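## Task

Remove both blue insoles from the hanger and place them flat on the table next to each other, near but not overlapping, while the remaining insole stays clipped and the hanger stays on its rail.

## Robot and tools

Robot: two 6-joint arms, left_arm and right_arm, each ending in a two-finger parallel gripper. The URDF root of left_arm sits near (-0.051, +0.298, +0.043) m and that of right_arm near (-0.033, -0.316, +0.045) m. A camera stand is fixed behind them.

Frame: every position, velocity, target and offset uses the scene frame. Its origin is at table-top height, halfway between the nominal arm bases. +x points out across the table, +z points up, and left_arm is on the +y side. Arm names do not match image left and right. Gripper fingers extend along the gripper's own +z and separate along its y. end_effector_position marks the spot between the finger pads, roughly 1 cm short of the tips. Reported hand positions can be wrong by a few centimetres, more at long reach.

Row layout (used by execute_actions and move): one flat list of 14 numbers covering both arms, each in [-1, 1]. Numbers 1-7 are left_arm: dx, dy, dz, rx, ry, rz, opening. Numbers 8-14 are the same seven for right_arm. Send all 14 even when only one arm should move. dx, dy, dz are an offset, not a pose: a displacement along scene axes measured from that arm's Hand target when the action or move began. 1.0 equals 0.6 m. rx, ry, rz form one rotation vector, 1.0 equals 180 degrees, turning about the Hand target's position. opening is absolute: +1 fully open (0.094 m), -1 closed. Writing six zeros re-requests the current Hand target, and the opening you write is always a command, so repeat the present value to keep a gripper unchanged.

execute_actions(actions, cameras): actions is a list of actions; each action is a table of up to 15 rows, one per 1/30 s step. A shorter table keeps its last row until 15 steps pass. Each row counts from the action's starting Hand target, not from the previous row, while each new action starts from the updated target, so a repeated offset keeps moving the arm. An empty list returns a full status and all camera images. cameras names the views wanted; ["all"] for every one, [] for none.

move(target, speed, blend, opening_speed, grip_force, blocking, cameras): straight-line paths for both grippers. target is one 14-number row or a list of up to 15 rows; every row is an offset from the same starting Hand targets. speed in m/s, 0.002 to 2.9, default 0.25 (rotation limit twice that in rad/s); one value or one per target. blend in metres rounds corners in a list; 0 stops at each point. opening_speed is the rate of finger change on the -1..1 scale per second, at least 0.2; use it to close gently. grip_force in newtons per pad, 10 to 50, one value or one per arm; it persists until changed, and low forces close slowly. blocking=false returns after about 0.5 s while the motion continues. A move runs at most 10 s. Paths do not avoid obstacles or the other arm. The result adds a move: line, e.g. done, off_target, moving, held, fault, plus limits=paced (pose clipped) or limits=held (steps withheld).

wait(seconds 0-10, cameras) lets time run with commands held. stop(cameras) brakes a running move. zoom_image(camera, region) enlarges part of a camera's newest image; region is [x0, y0, x1, y1] pixels, no more than 504 wide or high. read_manual(section="licences") returns licence text only. finished_scene(scene 1-3) ends the scene irreversibly; after ending scene 1, make no further call in that reply.

Cameras: cam_head_left, cam_head_right, cam_high, cam_low, cam_left_wrist, cam_right_wrist, each 672x504. Wrist cameras are fisheye and can lag while their arm moves.

Reading results: Hand target is the last commanded pose after clipping; the next offsets start there. The gripper often rests a little short of it, up to a few centimetres from friction and weight; resend the shortfall as an offset if needed. Each step the commanded orientation is limited to 40 degrees from the measured one. grip_measured uses the -1..1 opening scale and reads slightly wide when empty; it tracks the command even after contact, so it does not reveal a touch. Joint velocities may read within noise; joint torques include arm weight and have offsets. Tool commands lists the active gripper commands. Motor temperatures appear when they change.

Avoid: dropping insoles, releasing things still moving, knocking the hanger off its rail, pushing anything off the table, and hard hits on fixed or heavy objects. Keep the two grippers, housings and wrist cameras apart; a press between arms, or one gripper closing on the other's fingers, can end the scene. Faster motion hits harder, and aiming past a contact presses harder; to release a push, command back past the gripper. Do not route a path near an arm's own base. Motors heat when holding loads, staying stretched or straining: MOTOR HOT appears at 75 °C, at 90 °C the arm folds and idles, at 100 °C it goes limp. Any arm stop costs.

Each tool is called after ">>>" as name(argument=value, ...) on one line, values as JSON.

## Session

>>> execute_actions(actions=[])

Scene clock: 0.00 s.
left_arm: end_effector_position=(+0.2049, +0.3142, +0.1897) grip_measured=+1.000 end_effector_quat_wxyz=(+0.561, -0.175, +0.806, +0.068) | right_arm: end_effector_position=(+0.2954, -0.2873, +0.1669) grip_measured=+1.000 end_effector_quat_wxyz=(+0.592, +0.093, +0.782, -0.169)
Joint positions: left_arm=[-0.387 0.511 0.256 -0.224 -0.671 -0.405 0.094] | right_arm=[0.493 1.315 0.267 0.659 0.88 0.146 0.094]
Joint velocities: within noise
Joint torques (N m): no reading
Motor temperatures (°C): left_arm=[23 28 30 29 23 25 24] | right_arm=[24 24 32 27 23 26 25]
Heat: left arm: 30 °C; right arm: 32 °C.
Hand target: left_arm +0.2034, +0.3154, +0.1892; +0.559, -0.175, +0.807, +0.071 | right_arm +0.2953, -0.2880, +0.1679; +0.592, +0.094, +0.782, -0.171
Tool commands: left_gripper/opening=+1.0 right_gripper/opening=+1.0
camera_calibration:
cam_left_wrist: T_world_to_cam=[[0.332303, -0.940676, -0.0685739, 0.245735], [-0.709975, -0.201618, -0.674748, 0.36453], [0.620894, 0.272907, -0.734855, 0.0229721], [0, 0, 0, 1]] pos_world=[0.162886, 0.298383, 0.279698]
cam_right_wrist: T_world_to_cam=[[-0.342146, -0.939559, -0.0128123, -0.160153], [-0.585896, 0.223978, -0.778819, 0.39712], [0.734617, -0.258963, -0.627118, -0.0903673], [0, 0, 0, 1]] pos_world=[0.244261, -0.262821, 0.250562]

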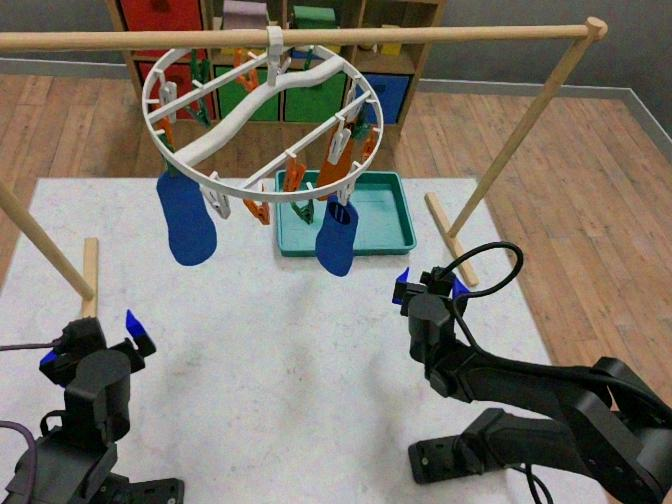

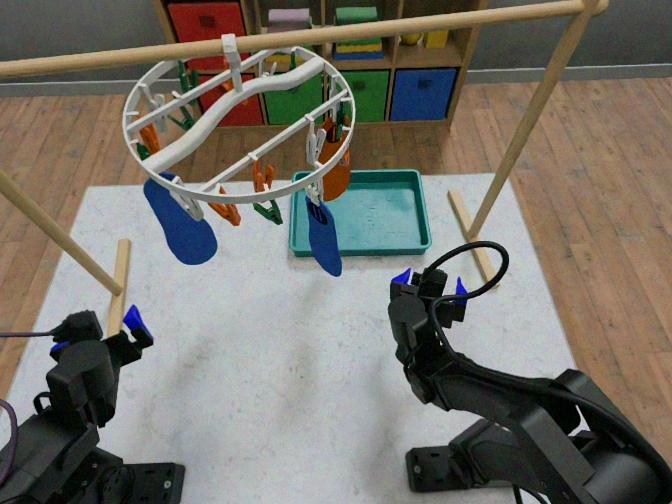

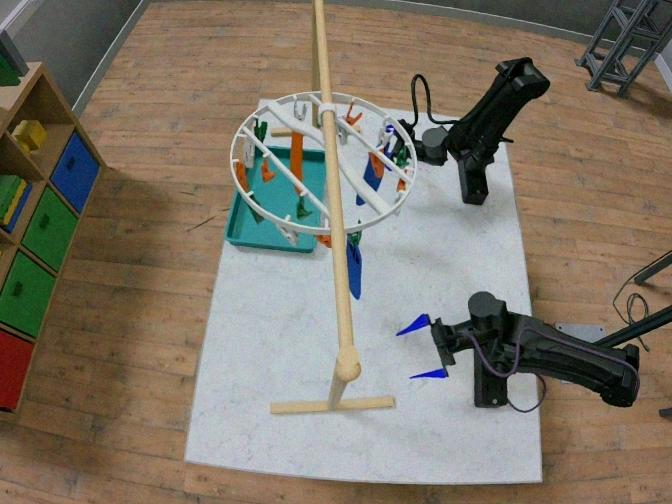

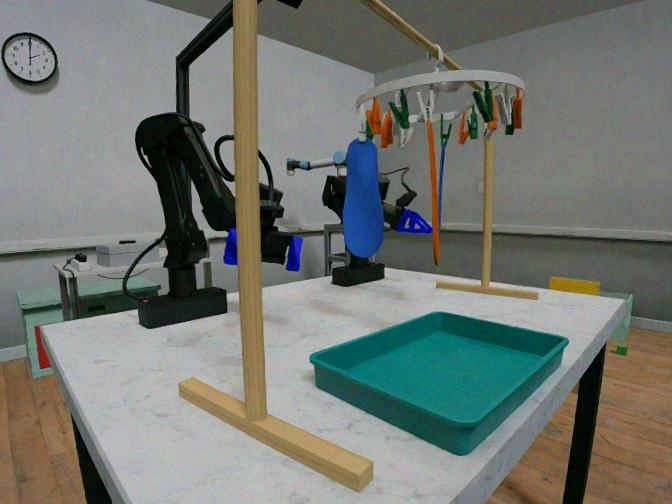

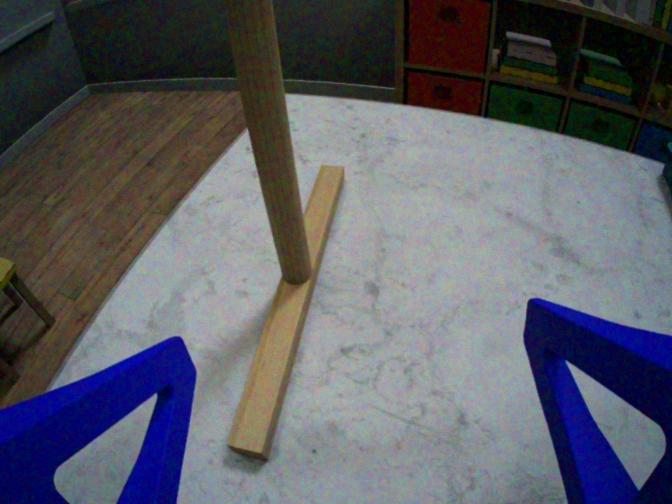

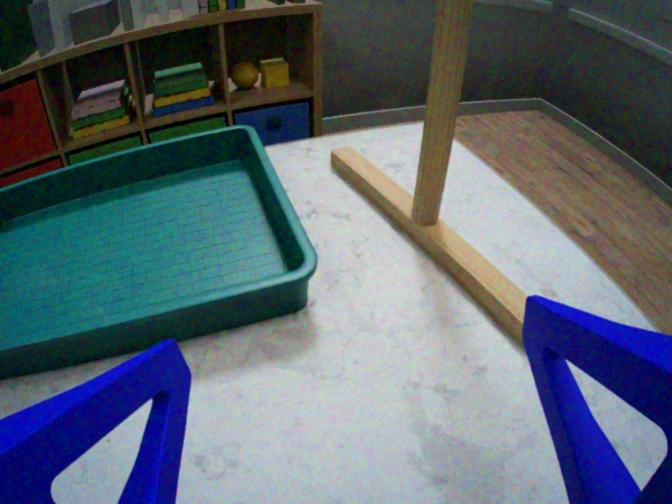

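>>> move(target=[0,0,0,0,0,0,1,-0.092,0.238,0.187,0.0541,-0.0009,0.3654,1], speed=0.35, cameras=["cam_right_wrist"])

Scene clock: 44.90 s.
left_arm: end_effector_position=(+0.2049, +0.3142, +0.1897) grip_measured=+1.000 end_effector_quat_wxyz=(+0.561, -0.175, +0.806, +0.068) | right_arm: end_effector_position=(+0.2385, -0.1446, +0.2736) grip_measured=+1.000 end_effector_quat_wxyz=(+0.580, -0.296, +0.719, +0.241)
Joint positions: left_arm=[-0.387 0.511 0.256 -0.224 -0.671 -0.405 0.094] | right_arm=[0.278 0.79 0.456 0.096 -0.467 -0.104 0.094]
Joint torques (N m): left_arm=[0.12 0.62 5.61 1.71 -0.18 -0.01] | right_arm=[-0.69 -0.83 10.11 1.7 -0.16 -0.1]
Motor temperatures (°C): left_arm=[23 27 32 34 23 25 24] | right_arm=[23 25 34 30 23 26 25]
Heat: left arm: 34 °C; right arm: 34 °C.
Hand target: left_arm +0.2034, +0.3154, +0.1892; +0.559, -0.175, +0.807, +0.071 | right_arm +0.2401, -0.1451, +0.2801; +0.581, -0.297, +0.718, +0.240
Off the commanded pose: left_arm 0.002 m, 0 deg | right_arm 0.007 m, 0 deg.
move: done
camera_calibration:
cam_right_wrist: T_world_to_cam=[[0.705421, -0.687992, -0.170435, -0.214509], [-0.515026, -0.332337, -0.790127, 0.320782], [0.486959, 0.645151, -0.588771, 0.234614], [0, 0, 0, 1]] pos_world=[0.202283, -0.192334, 0.355033]
Images, in order (width x height): cam_right_wrist 672x504.

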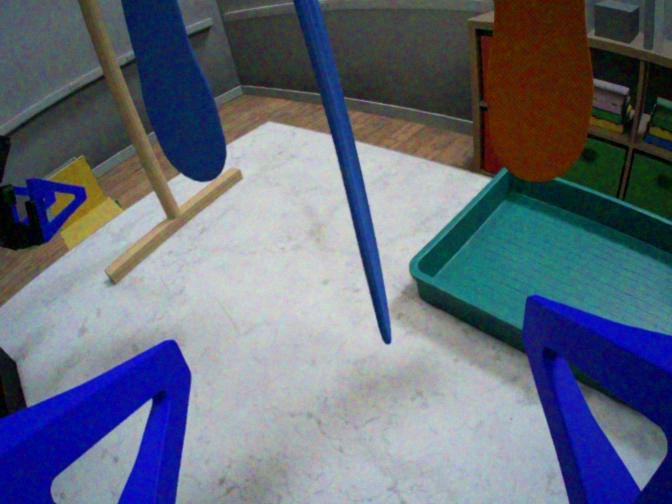

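>>> move(target=[[0,0,0,0,0,0,1,0.068,0.068,0.015,0,0,0,1],[0,0,0,0,0,0,1,0.068,0.068,0.015,0,0,0,-1]], speed=0.15, opening_speed=0.8, cameras=["cam_right_wrist"])

Scene clock: 64.40 s.
left_arm: end_effector_position=(+0.2049, +0.3142, +0.1897) grip_measured=+1.000 end_effector_quat_wxyz=(+0.561, -0.175, +0.806, +0.068) | right_arm: end_effector_position=(+0.2777, -0.1080, +0.2797) grip_measured=-0.989 end_effector_quat_wxyz=(+0.575, -0.298, +0.724, +0.238)
Joint positions: left_arm=[-0.387 0.511 0.256 -0.224 -0.671 -0.405 0.094] | right_arm=[0.393 1.056 0.59 0.223 -0.353 -0.082 0.001]
Joint torques (N m): left_arm=[0.12 0.68 5.61 1.71 -0.17 0] | right_arm=[0.62 -2.69 9.99 1.94 -0.02 0.02]
Heat: left arm: 35 °C; right arm: 36 °C.
Hand target: left_arm +0.2034, +0.3154, +0.1892; +0.559, -0.175, +0.807, +0.071 | right_arm +0.2809, -0.1043, +0.2890; +0.581, -0.298, +0.718, +0.241
Off the commanded pose: left_arm 0.002 m, 0 deg | right_arm 0.011 m, 1 deg.
move: off_target (right_arm); target 2's new opening was sent with right_arm's hand 0.011 m and 1 deg from that target
camera_calibration:
cam_right_wrist: T_world_to_cam=[[0.703588, -0.690007, -0.169866, -0.215875], [-0.523414, -0.341539, -0.780634, 0.356605], [0.480627, 0.638155, -0.601462, 0.200082], [0, 0, 0, 1]] pos_world=[0.242374, -0.154844, 0.36205]
Images, in order (width x height): cam_right_wrist 672x504.

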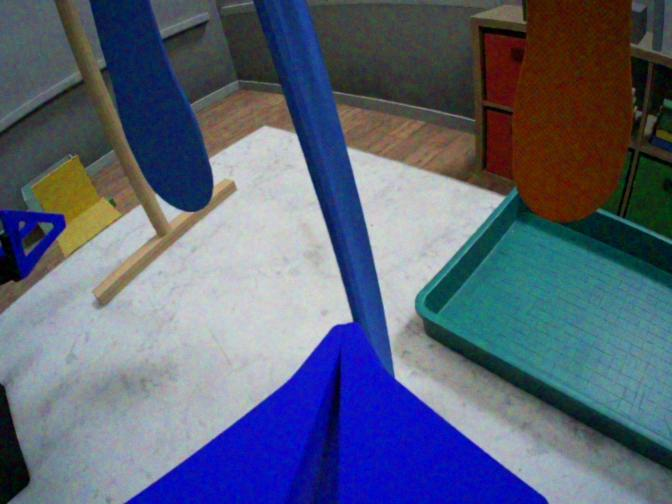

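>>> move(target=[[0,0,0,0,0,0,1,0,0,0,0,0,0,1],[0,0,0,0,0,0,1,0.038,0.029,0,0,0,0,1]], speed=0.12, cameras=["cam_right_wrist"])

Scene clock: 73.30 s.
left_arm: end_effector_position=(+0.2049, +0.3142, +0.1897) grip_measured=+1.000 end_effector_quat_wxyz=(+0.561, -0.175, +0.806, +0.068) | right_arm: end_effector_position=(+0.3001, -0.0912, +0.2811) grip_measured=+0.997 end_effector_quat_wxyz=(+0.576, -0.298, +0.723, +0.238)
Joint positions: left_arm=[-0.387 0.511 0.256 -0.224 -0.671 -0.405 0.094] | right_arm=[0.419 1.186 0.662 0.286 -0.328 -0.076 0.094]
Joint torques (N m): left_arm=[0.12 0.64 5.6 1.7 -0.18 -0.01] | right_arm=[0.59 -3.78 9.91 1.96 -0.01 0.02]
Heat: left arm: 36 °C; right arm: 38 °C.
Hand target: left_arm +0.2034, +0.3154, +0.1892; +0.559, -0.175, +0.807, +0.071 | right_arm +0.3038, -0.0870, +0.2891; +0.581, -0.297, +0.718, +0.240
Off the commanded pose: left_arm 0.002 m, 0 deg | right_arm 0.010 m, 1 deg.
move: done
camera_calibration:
cam_right_wrist: T_world_to_cam=[[0.704266, -0.689614, -0.168648, -0.220251], [-0.521575, -0.341439, -0.781907, 0.374966], [0.481632, 0.638633, -0.600149, 0.178794], [0, 0, 0, 1]] pos_world=[0.264576, -0.138044, 0.363347]
Images, in order (width x height): cam_right_wrist 672x504.

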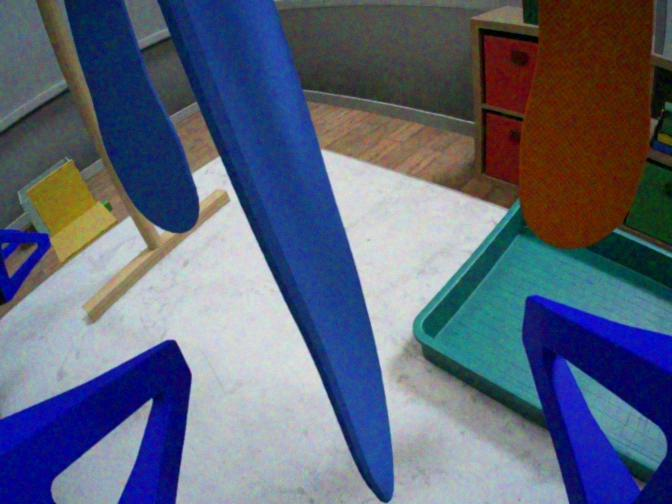

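>>> move(target=[0,0,0,0,0,0,1,0,0,0,0,0,0,-1], opening_speed=0.8, cameras=["cam_right_wrist"])

Scene clock: 83.50 s.
left_arm: end_effector_position=(+0.2049, +0.3142, +0.1897) grip_measured=+1.000 end_effector_quat_wxyz=(+0.561, -0.175, +0.806, +0.068) | right_arm: end_effector_position=(+0.3002, -0.0913, +0.2812) grip_measured=-0.942 end_effector_quat_wxyz=(+0.576, -0.298, +0.723, +0.238)
Joint positions: left_arm=[-0.387 0.511 0.256 -0.224 -0.671 -0.405 0.094] | right_arm=[0.419 1.186 0.662 0.287 -0.327 -0.076 0.003]
Joint torques (N m): left_arm=[0.1 0.65 5.63 1.7 -0.18 -0.01] | right_arm=[0.57 -3.75 9.88 1.95 -0.02 0.03]
Heat: left arm: 36 °C; right arm: 38 °C.
Hand target: left_arm +0.2034, +0.3154, +0.1892; +0.559, -0.175, +0.807, +0.071 | right_arm +0.3038, -0.0870, +0.2891; +0.581, -0.297, +0.718, +0.240
Off the commanded pose: left_arm 0.002 m, 0 deg | right_arm 0.010 m, 1 deg.
move: done
camera_calibration:
cam_right_wrist: T_world_to_cam=[[0.703789, -0.690108, -0.168618, -0.220326], [-0.521472, -0.340663, -0.782314, 0.37529], [0.48244, 0.638514, -0.599627, 0.178448], [0, 0, 0, 1]] pos_world=[0.264676, -0.138143, 0.363446]
Images, in order (width x height): cam_right_wrist 672x504.

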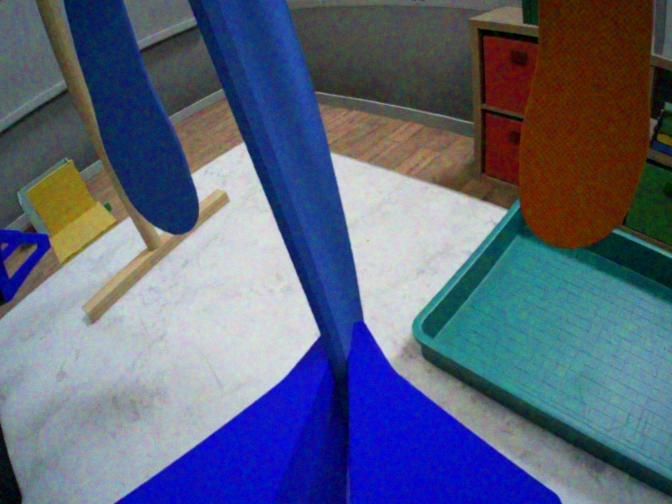

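>>> move(target=[[0,0,0,0,0,0,1,0,0,-0.15,0,0,0,-1],[0,0,0,0,0,0,1,-0.04,0.062,-0.217,-0.3172,-0.1565,0.1464,-1],[0,0,0,0,0,0,1,0.025,0.225,-0.24,-0.3172,-0.1565,0.1464,-1]], speed=[0.12,0.22,0.22], blend=[0.02,0.03,0], cameras=["cam_head_left","cam_high","cam_low","cam_right_wrist"])

>>> zoom_image(camera="cam_low", region=[300, 200, 500, 340])

Scene clock: 105.27 s.
left_arm: end_effector_position=(+0.2049, +0.3142, +0.1897) grip_measured=+1.000 end_effector_quat_wxyz=(+0.561, -0.175, +0.806, +0.068) | right_arm: end_effector_position=(+0.3363, +0.0518, +0.2214) grip_measured=-0.943 end_effector_quat_wxyz=(-0.555, +0.671, -0.480, +0.107)
Joint positions: left_arm=[-0.387 0.511 0.256 -0.224 -0.671 -0.405 0.094] | right_arm=[0.766 1.73 1.027 0.333 0.032 -1.129 0.003]
Joint torques (N m): left_arm=[0.1 0.65 5.6 1.7 -0.18 -0.01] | right_arm=[1.03 -5.57 6.16 0.53 -0.14 -0.03]
Motor temperatures (°C): left_arm=[23 27 32 37 23 25 24] | right_arm=[23 24 38 35 23 26 26]
Heat: left arm: 37 °C; right arm: 38 °C.
Hand target: left_arm +0.2034, +0.3154, +0.1892; +0.559, -0.175, +0.807, +0.071 | right_arm +0.3188, +0.0480, +0.1450; -0.454, +0.729, -0.506, +0.082
Off the commanded pose: left_arm 0.002 m, 0 deg | right_arm 0.078 m, 14 deg.
move: off_target (right_arm)
camera_calibration:
cam_right_wrist: T_world_to_cam=[[0.633625, -0.165318, 0.755771, -0.36537], [0.114284, -0.946183, -0.302783, 0.107454], [0.765153, 0.278224, -0.580632, -0.0466953], [0, 0, 0, 1]] pos_world=[0.254956, 0.0542604, 0.281558]
Images, in order (width x height): cam_head_left 672x504, cam_high 672x504, cam_low 672x504, cam_right_wrist 672x504.

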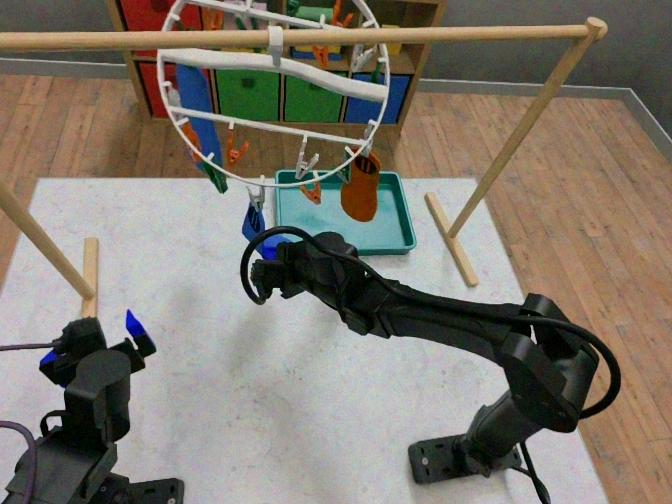

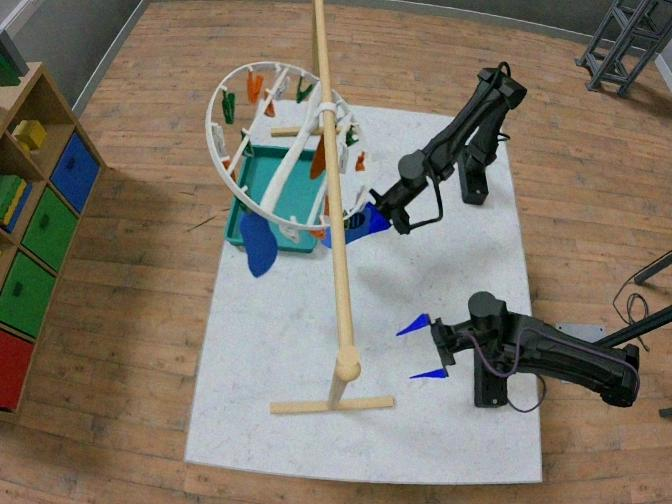

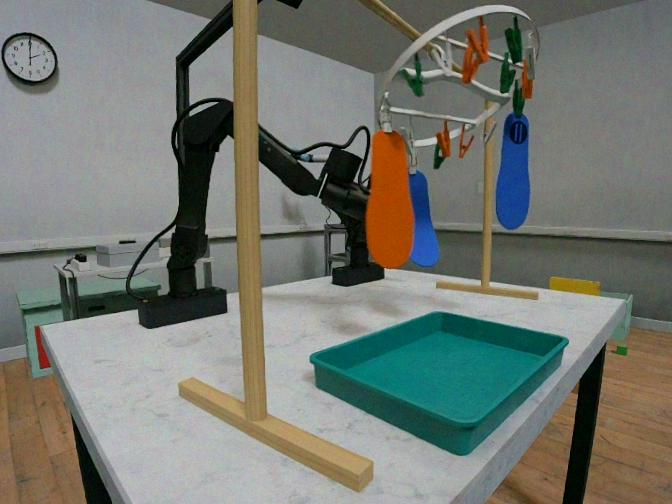

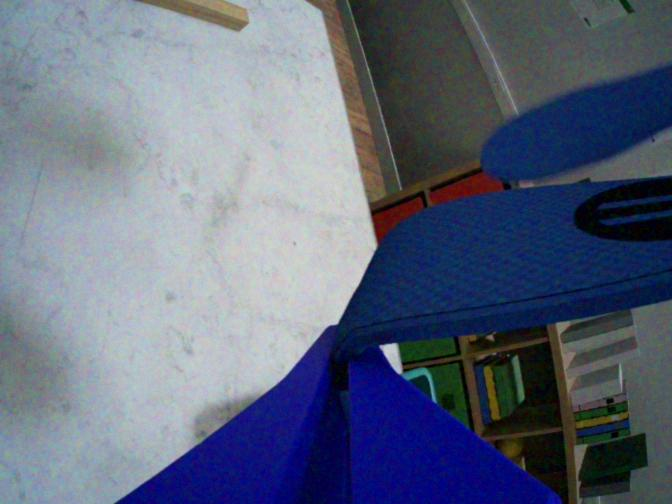

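Scaled by 2.520 from the camera's 672x504 image, which has a finer 960x720 frame.

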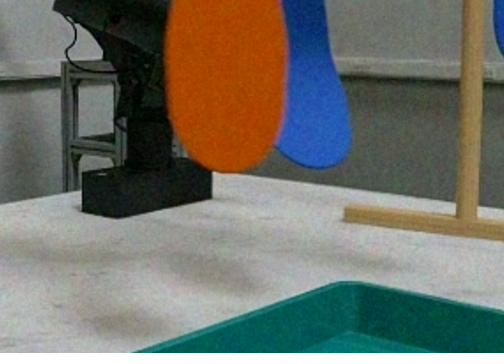

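>>> move(target=[0,0,0,0,0,0,1,-0.025,-0.225,0.16,0.3172,0.1565,-0.1464,-1], speed=0.2, cameras=["cam_head_left","cam_high","cam_low","cam_right_wrist"])

Scene clock: 117.37 s.
left_arm: end_effector_position=(+0.2049, +0.3142, +0.1897) grip_measured=+1.000 end_effector_quat_wxyz=(+0.561, -0.175, +0.806, +0.068) | right_arm: end_effector_position=(+0.3084, -0.0822, +0.2475) grip_measured=-0.943 end_effector_quat_wxyz=(+0.590, -0.300, +0.710, +0.240)
Joint positions: left_arm=[-0.387 0.511 0.256 -0.224 -0.671 -0.405 0.094] | right_arm=[0.435 1.314 0.561 0.553 -0.316 -0.077 0.003]
Joint torques (N m): left_arm=[0.13 0.65 5.59 1.7 -0.18 -0.01] | right_arm=[-0.66 -7.79 5.83 1.74 -0.13 0.02]
Heat: left arm: 37 °C; right arm: 36 °C.
Hand target: left_arm +0.2034, +0.3154, +0.1892; +0.559, -0.175, +0.807, +0.071 | right_arm +0.3037, -0.0870, +0.2411; +0.581, -0.297, +0.718, +0.241
Off the commanded pose: left_arm 0.002 m, 0 deg | right_arm 0.009 m, 1 deg.
move: done
camera_calibration:
cam_right_wrist: T_world_to_cam=[[0.713123, -0.684105, -0.153155, -0.231721], [-0.491759, -0.33245, -0.804767, 0.353313], [0.499629, 0.649213, -0.573492, 0.137667], [0, 0, 0, 1]] pos_world=[0.270208, -0.130438, 0.327797]
Images, in order (width x height): cam_head_left 672x504, cam_high 672x504, cam_low 672x504, cam_right_wrist 672x504.

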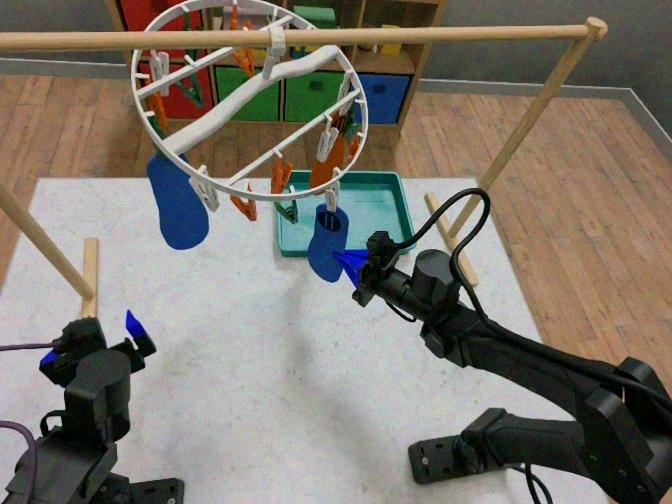

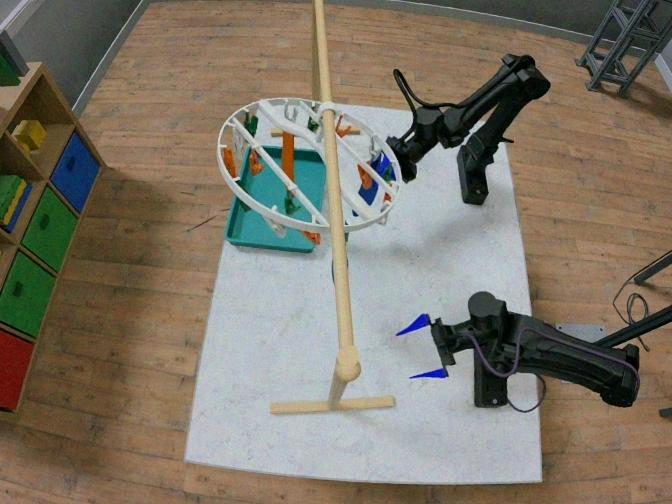

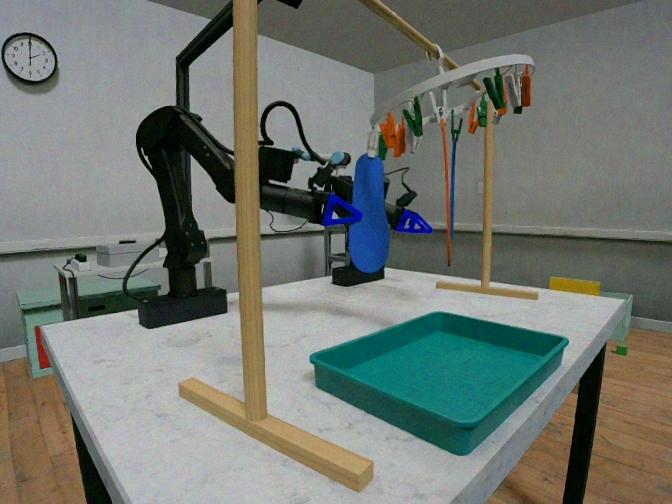

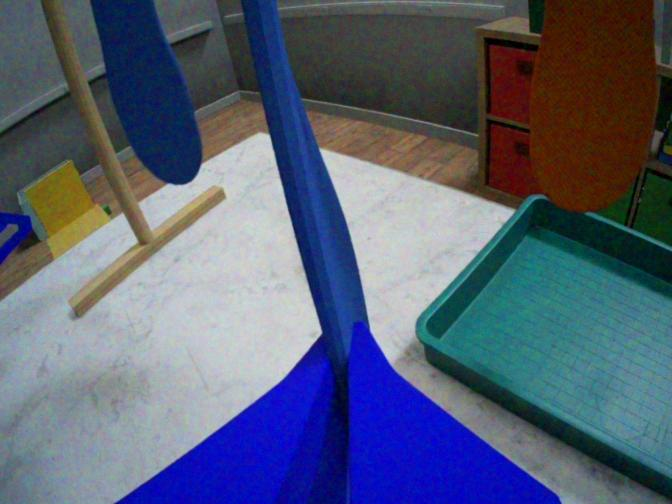

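>>> move(target=[0,0,0,0,0,0,1,0,0,-0.2,0,0,0,-1], speed=0.12, cameras=["cam_head_left","cam_low","cam_right_wrist"])

Scene clock: 122.83 s.
left_arm: end_effector_position=(+0.2049, +0.3142, +0.1897) grip_measured=+1.000 end_effector_quat_wxyz=(+0.561, -0.175, +0.806, +0.068) | right_arm: end_effector_position=(+0.3000, -0.0853, +0.1256) grip_measured=-0.944 end_effector_quat_wxyz=(+0.585, -0.301, +0.713, +0.242)
Joint positions: left_arm=[-0.387 0.511 0.256 -0.224 -0.671 -0.405 0.094] | right_arm=[0.435 1.848 0.328 1.308 -0.321 -0.075 0.003]
Joint torques (N m): left_arm=[0.12 0.64 5.63 1.71 -0.18 -0.01] | right_arm=[-0.73 -6.24 4.66 1.91 -0.07 0.01]
Heat: left arm: 37 °C; right arm: 36 °C.
Hand target: left_arm +0.2034, +0.3154, +0.1892; +0.559, -0.175, +0.807, +0.071 | right_arm +0.3037, -0.0869, +0.1210; +0.581, -0.298, +0.718, +0.241
Off the commanded pose: left_arm 0.002 m, 0 deg | right_arm 0.006 m, 1 deg.
move: done
camera_calibration:
cam_right_wrist: T_world_to_cam=[[0.714778, -0.681, -0.159159, -0.246011], [-0.499333, -0.337613, -0.797925, 0.250972], [0.489653, 0.649813, -0.581364, 0.0779381], [0, 0, 0, 1]] pos_world=[0.262999, -0.133447, 0.206412]
Images, in order (width x height): cam_head_left 672x504, cam_low 672x504, cam_right_wrist 672x504.

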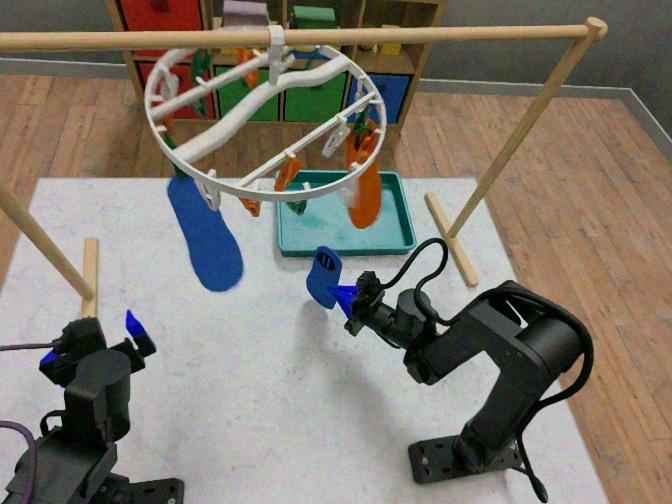

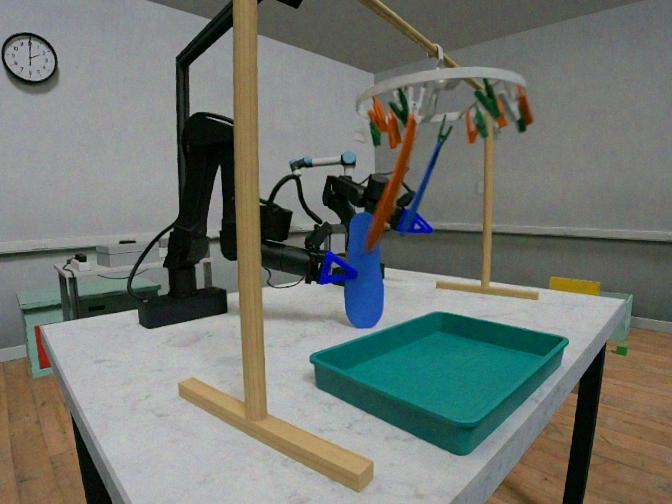

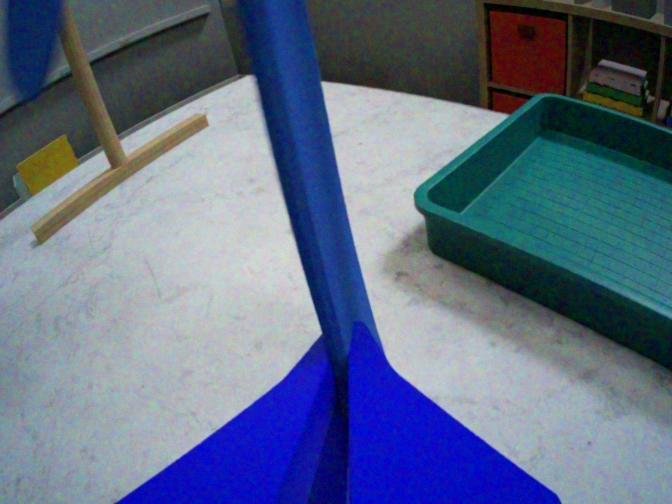

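>>> move(target=[[0,0,0,0,0,0,1,-0.03,0.062,0.09,-0.3172,-0.1565,0.1464,-1],[0,0,0,0,0,0,1,0.025,0.225,0.03,-0.3172,-0.1565,0.1464,-1],[0,0,0,0,0,0,1,0.025,0.225,-0.095,-0.3172,-0.1565,0.1464,-1]], speed=[0.2,0.22,0.15], blend=[0.02,0.03,0], cameras=["cam_head_left","cam_high","cam_low","cam_right_wrist"])

>>> zoom_image(camera="cam_low", region=[320, 220, 480, 340])

Scene clock: 136.30 s.
left_arm: end_effector_position=(+0.2049, +0.3142, +0.1897) grip_measured=+1.000 end_effector_quat_wxyz=(+0.561, -0.175, +0.806, +0.068) | right_arm: end_effector_position=(+0.3221, +0.0490, +0.0770) grip_measured=-0.944 end_effector_quat_wxyz=(-0.464, +0.726, -0.501, +0.085)
Joint positions: left_arm=[-0.387 0.511 0.256 -0.224 -0.671 -0.405 0.094] | right_arm=[0.776 2.007 0.931 0.488 0.015 -1.138 0.003]
Joint torques (N m): left_arm=[0.09 0.64 5.6 1.7 -0.17 -0.01] | right_arm=[0.28 -10.21 5.59 1.82 0.03 0.07]
Heat: left arm: 37 °C; right arm: 35 °C.
Hand target: left_arm +0.2034, +0.3154, +0.1892; +0.559, -0.175, +0.807, +0.071 | right_arm +0.3188, +0.0480, +0.0641; -0.454, +0.729, -0.506, +0.082
Off the commanded pose: left_arm 0.002 m, 0 deg | right_arm 0.014 m, 1 deg.
move: off_target (right_arm)
camera_calibration:
cam_right_wrist: T_world_to_cam=[[0.745269, -0.0332067, 0.665936, -0.283186], [0.106706, -0.979946, -0.168282, 0.056383], [0.65817, 0.196475, -0.726781, -0.0692413], [0, 0, 0, 1]] pos_world=[0.250606, 0.0594528, 0.147749]
Images, in order (width x height): cam_head_left 672x504, cam_high 672x504, cam_low 672x504, cam_right_wrist 672x504.

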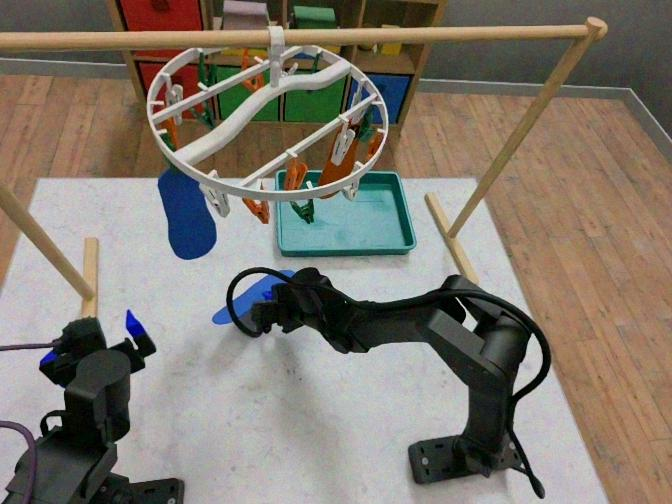

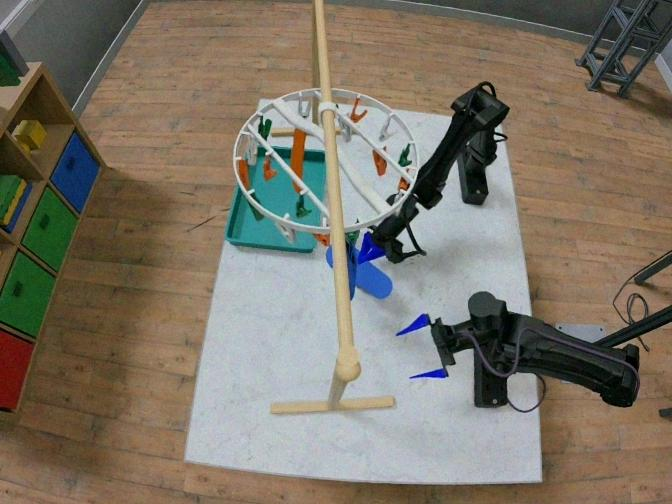

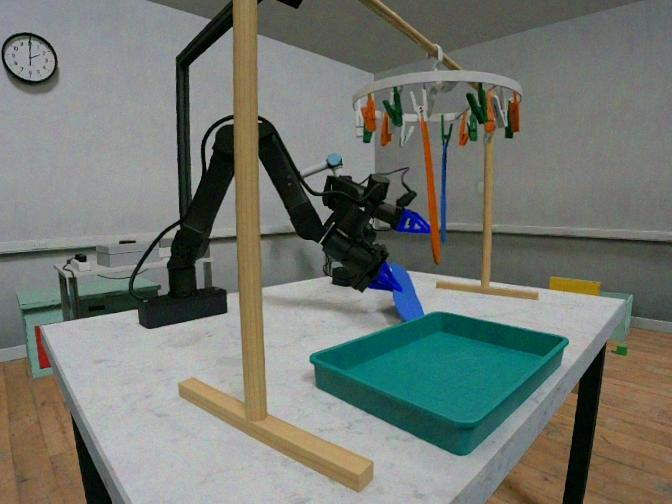

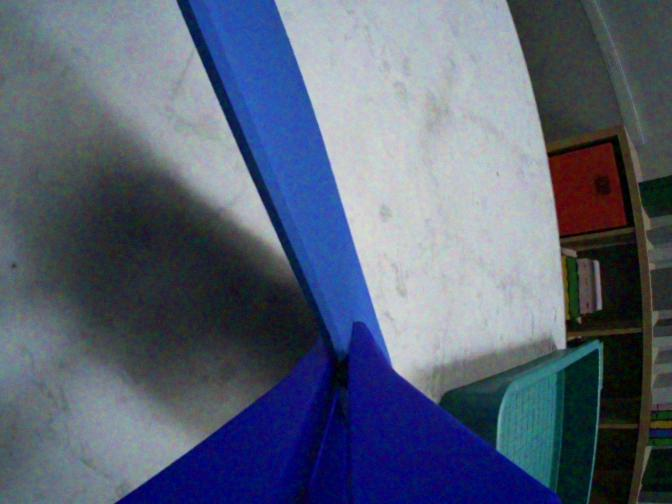

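Scaled by 3.150 from the camera's 672x504 image, which has a finer 960x720 frame.

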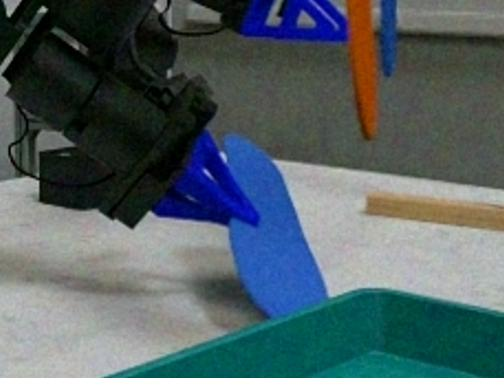

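>>> move(target=[0,0,0,0,0,0,1,0,0,-0.035,-0.045,-0.045,0.044,-1], speed=0.1, cameras=["cam_low","cam_right_wrist"])

>>> zoom_image(camera="cam_low", region=[320, 220, 480, 340])

Scene clock: 149.07 s.
left_arm: end_effector_position=(+0.2049, +0.3142, +0.1897) grip_measured=+1.000 end_effector_quat_wxyz=(+0.561, -0.175, +0.806, +0.068) | right_arm: end_effector_position=(+0.3246, +0.0510, +0.0628) grip_measured=-0.944 end_effector_quat_wxyz=(-0.457, +0.775, -0.412, +0.141)
Joint positions: left_arm=[-0.387 0.511 0.256 -0.224 -0.671 -0.405 0.094] | right_arm=[0.776 2.065 0.924 0.569 0.017 -1.371 0.003]
Joint torques (N m): left_arm=[0.12 0.64 5.6 1.7 -0.18 0] | right_arm=[0.36 -9.66 4.83 1.82 0.02 -0.02]
Heat: left arm: 38 °C; right arm: 35 °C.
Hand target: left_arm +0.2034, +0.3154, +0.1892; +0.559, -0.175, +0.807, +0.071 | right_arm +0.3188, +0.0480, +0.0431; -0.440, +0.784, -0.415, +0.137
Off the commanded pose: left_arm 0.002 m, 0 deg | right_arm 0.021 m, 2 deg.
move: off_target (right_arm)
camera_calibration:
cam_right_wrist: T_world_to_cam=[[0.631216, 0.145146, 0.761905, -0.253657], [0.243691, -0.969701, -0.0171578, 0.00127505], [0.73633, 0.196499, -0.647461, -0.111975], [0, 0, 0, 1]] pos_world=[0.242252, 0.0600569, 0.120785]
Images, in order (width x height): cam_low 672x504, cam_right_wrist 672x504.

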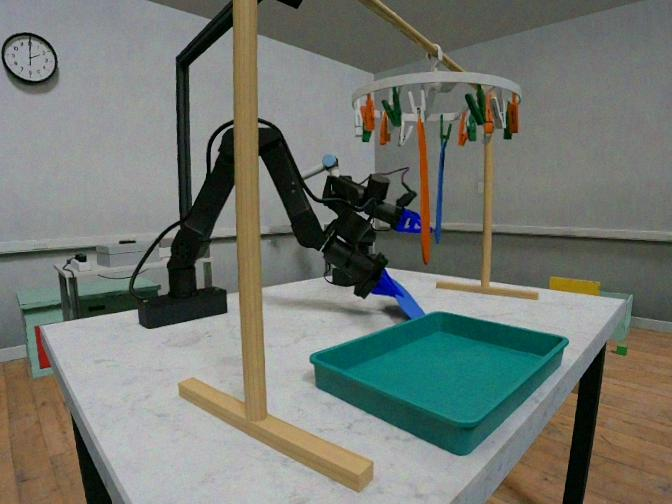

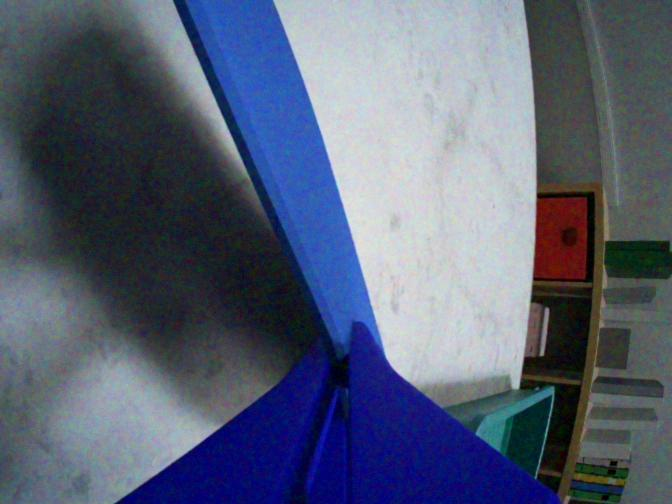

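Scaled by 3.150 from the camera's 672x504 image, which has a finer 960x720 frame.

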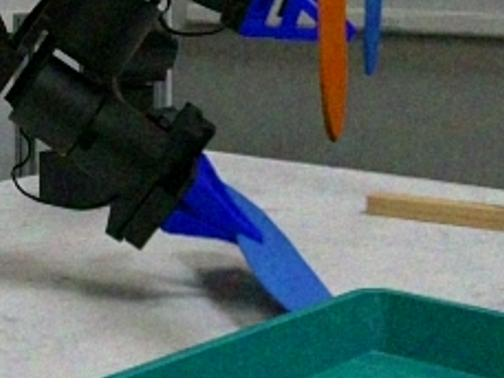

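>>> move(target=[[0,0,0,0,0,0,1,0,0,-0.032,0,0,0,-1],[0,0,0,0,0,0,1,0,0,-0.032,0,0,0,-0.3]], speed=0.08, opening_speed=0.35, cameras=["cam_low","cam_right_wrist"])

>>> zoom_image(camera="cam_low", region=[320, 220, 480, 340])

Scene clock: 158.83 s.
left_arm: end_effector_position=(+0.2049, +0.3142, +0.1897) grip_measured=+1.000 end_effector_quat_wxyz=(+0.561, -0.175, +0.806, +0.068) | right_arm: end_effector_position=(+0.3249, +0.0511, +0.0429) grip_measured=-0.303 end_effector_quat_wxyz=(-0.457, +0.775, -0.412, +0.142)
Joint positions: left_arm=[-0.387 0.511 0.256 -0.224 -0.671 -0.405 0.094] | right_arm=[0.776 2.132 0.917 0.643 0.018 -1.371 0.033]
Joint torques (N m): left_arm=[0.14 0.65 5.63 1.71 -0.17 -0.01] | right_arm=[0.39 -9.98 4.7 1.8 0.02 -0.02]
Heat: left arm: 38 °C; right arm: 35 °C.
Hand target: left_arm +0.2034, +0.3154, +0.1892; +0.559, -0.175, +0.807, +0.071 | right_arm +0.3188, +0.0480, +0.0239; -0.440, +0.785, -0.415, +0.137
Off the commanded pose: left_arm 0.002 m, 0 deg | right_arm 0.020 m, 2 deg.
move: off_target (right_arm); target 2's new opening was sent with right_arm's hand 0.020 m and 2 deg from that target
camera_calibration:
cam_right_wrist: T_world_to_cam=[[0.630718, 0.145519, 0.762246, -0.238496], [0.243473, -0.96977, -0.016324, 0.000952886], [0.736828, 0.195882, -0.647081, -0.125213], [0, 0, 0, 1]] pos_world=[0.242452, 0.0601567, 0.100786]
Images, in order (width x height): cam_low 672x504, cam_right_wrist 672x504.

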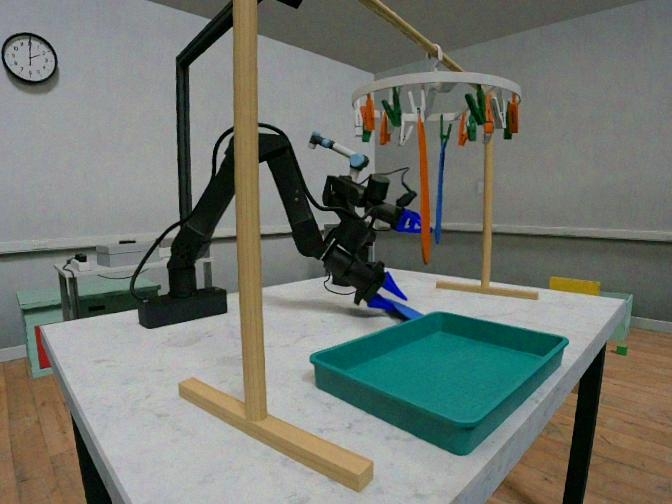

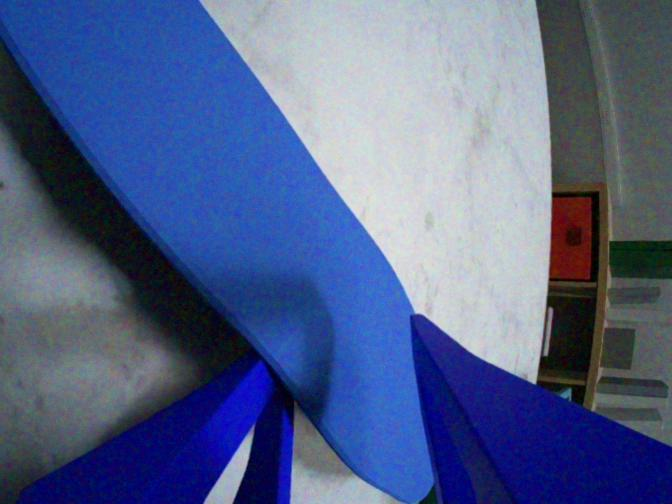

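Scaled by 3.150 from the camera's 672x504 image, which has a finer 960x720 frame.

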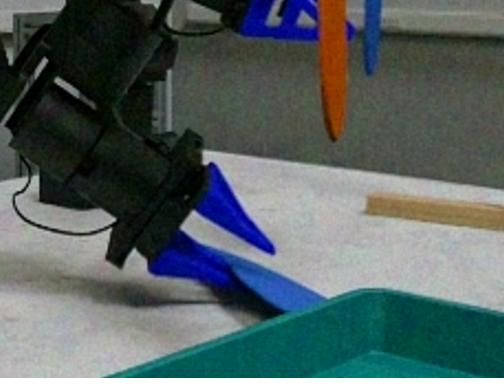

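>>> move(target=[[0,0,0,0,0,0,1,-0.02,-0.02,-0.015,0,0,0,-0.3],[0,0,0,0,0,0,1,-0.1,-0.1,-0.015,0,0,0,-0.3],[0,0,0,0,0,0,1,-0.13,-0.16,0.25,0,0,0,-0.3]], speed=[0.08,0.12,0.25], blend=[0.005,0.02,0], cameras=["cam_head_left","cam_head_right","cam_high","cam_low","cam_right_wrist"])

Scene clock: 168.20 s.
left_arm: end_effector_position=(+0.2049, +0.3142, +0.1897) grip_measured=+1.000 end_effector_quat_wxyz=(+0.561, -0.175, +0.806, +0.068) | right_arm: end_effector_position=(+0.2380, -0.0491, +0.1693) grip_measured=-0.303 end_effector_quat_wxyz=(-0.440, +0.784, -0.414, +0.139)
Joint positions: left_arm=[-0.387 0.511 0.256 -0.224 -0.671 -0.405 0.094] | right_arm=[0.747 1.284 0.618 0.056 -0.004 -1.394 0.033]
Joint torques (N m): left_arm=[0.13 0.65 5.6 1.7 -0.18 -0.01] | right_arm=[-0.66 -5.24 9.35 1.53 -0.11 -0.03]
Heat: left arm: 38 °C; right arm: 36 °C.
Hand target: left_arm +0.2034, +0.3154, +0.1892; +0.559, -0.175, +0.807, +0.071 | right_arm +0.2408, -0.0480, +0.1740; -0.441, +0.784, -0.415, +0.137
Off the commanded pose: left_arm 0.002 m, 0 deg | right_arm 0.005 m, 0 deg.
move: done
camera_calibration:
cam_right_wrist: T_world_to_cam=[[0.64696, 0.170677, 0.743177, -0.264924], [0.245493, -0.969357, 0.00891156, -0.0777215], [0.721925, 0.17668, -0.669035, 0.0465781], [0, 0, 0, 1]] pos_world=[0.156849, -0.0383529, 0.22874]
Images, in order (width x height): cam_head_left 672x504, cam_head_right 672x504, cam_high 672x504, cam_low 672x504, cam_right_wrist 672x504.

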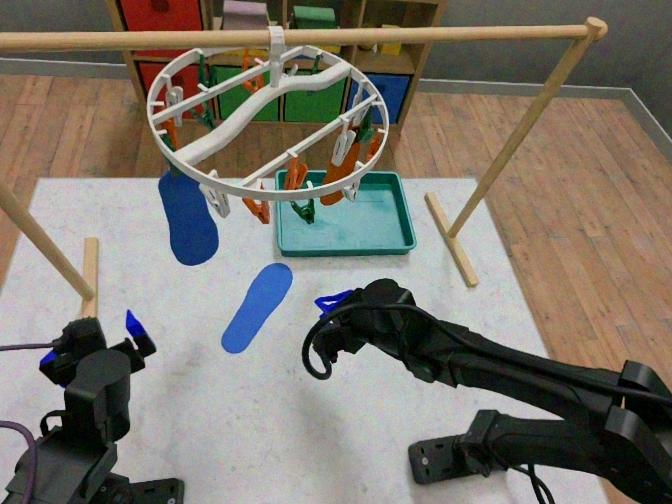

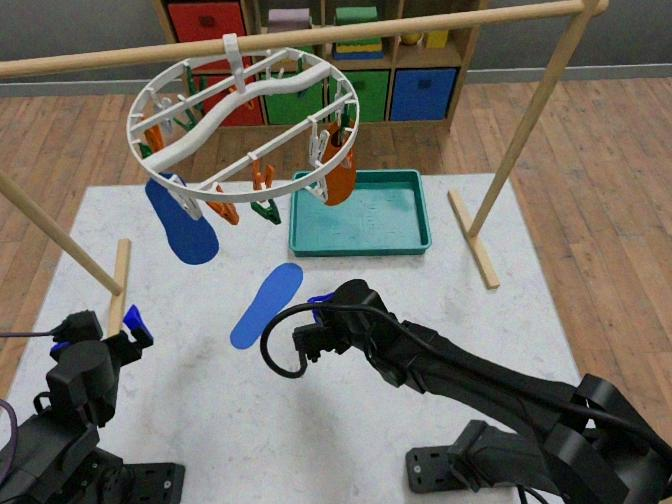

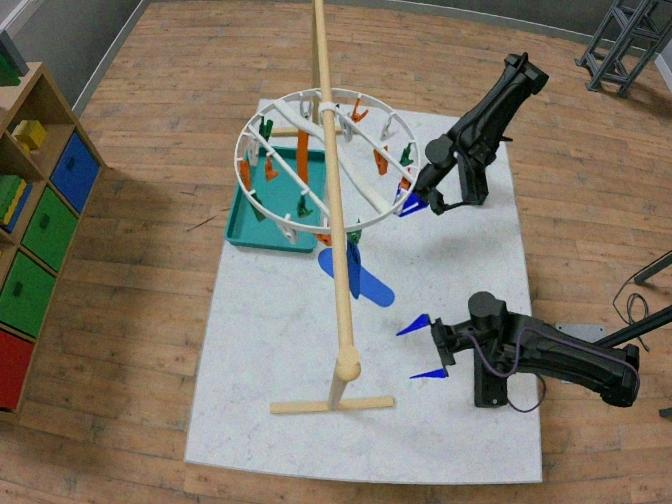

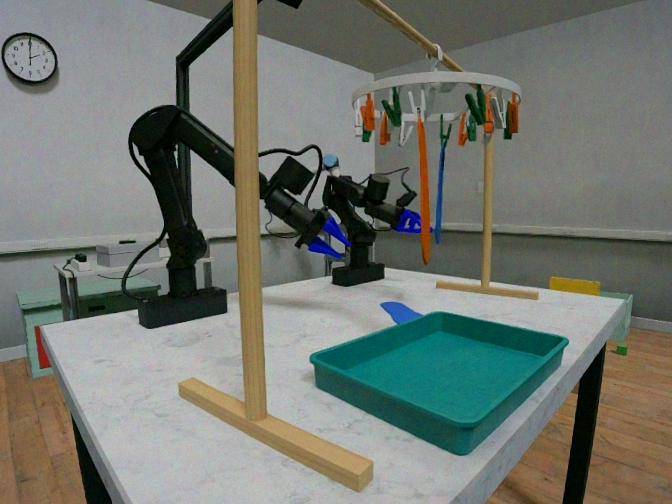

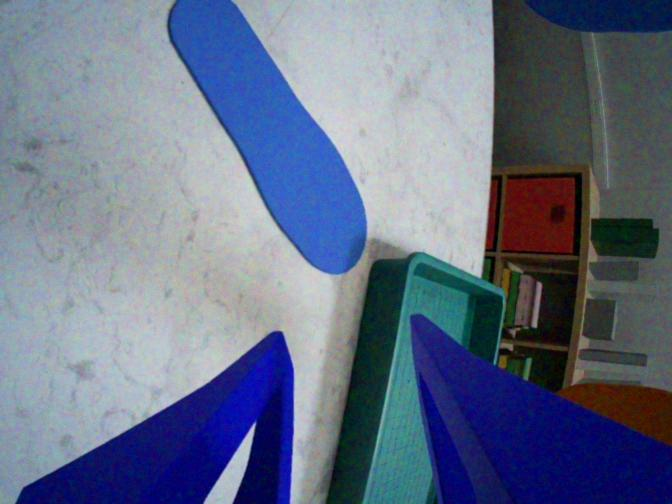

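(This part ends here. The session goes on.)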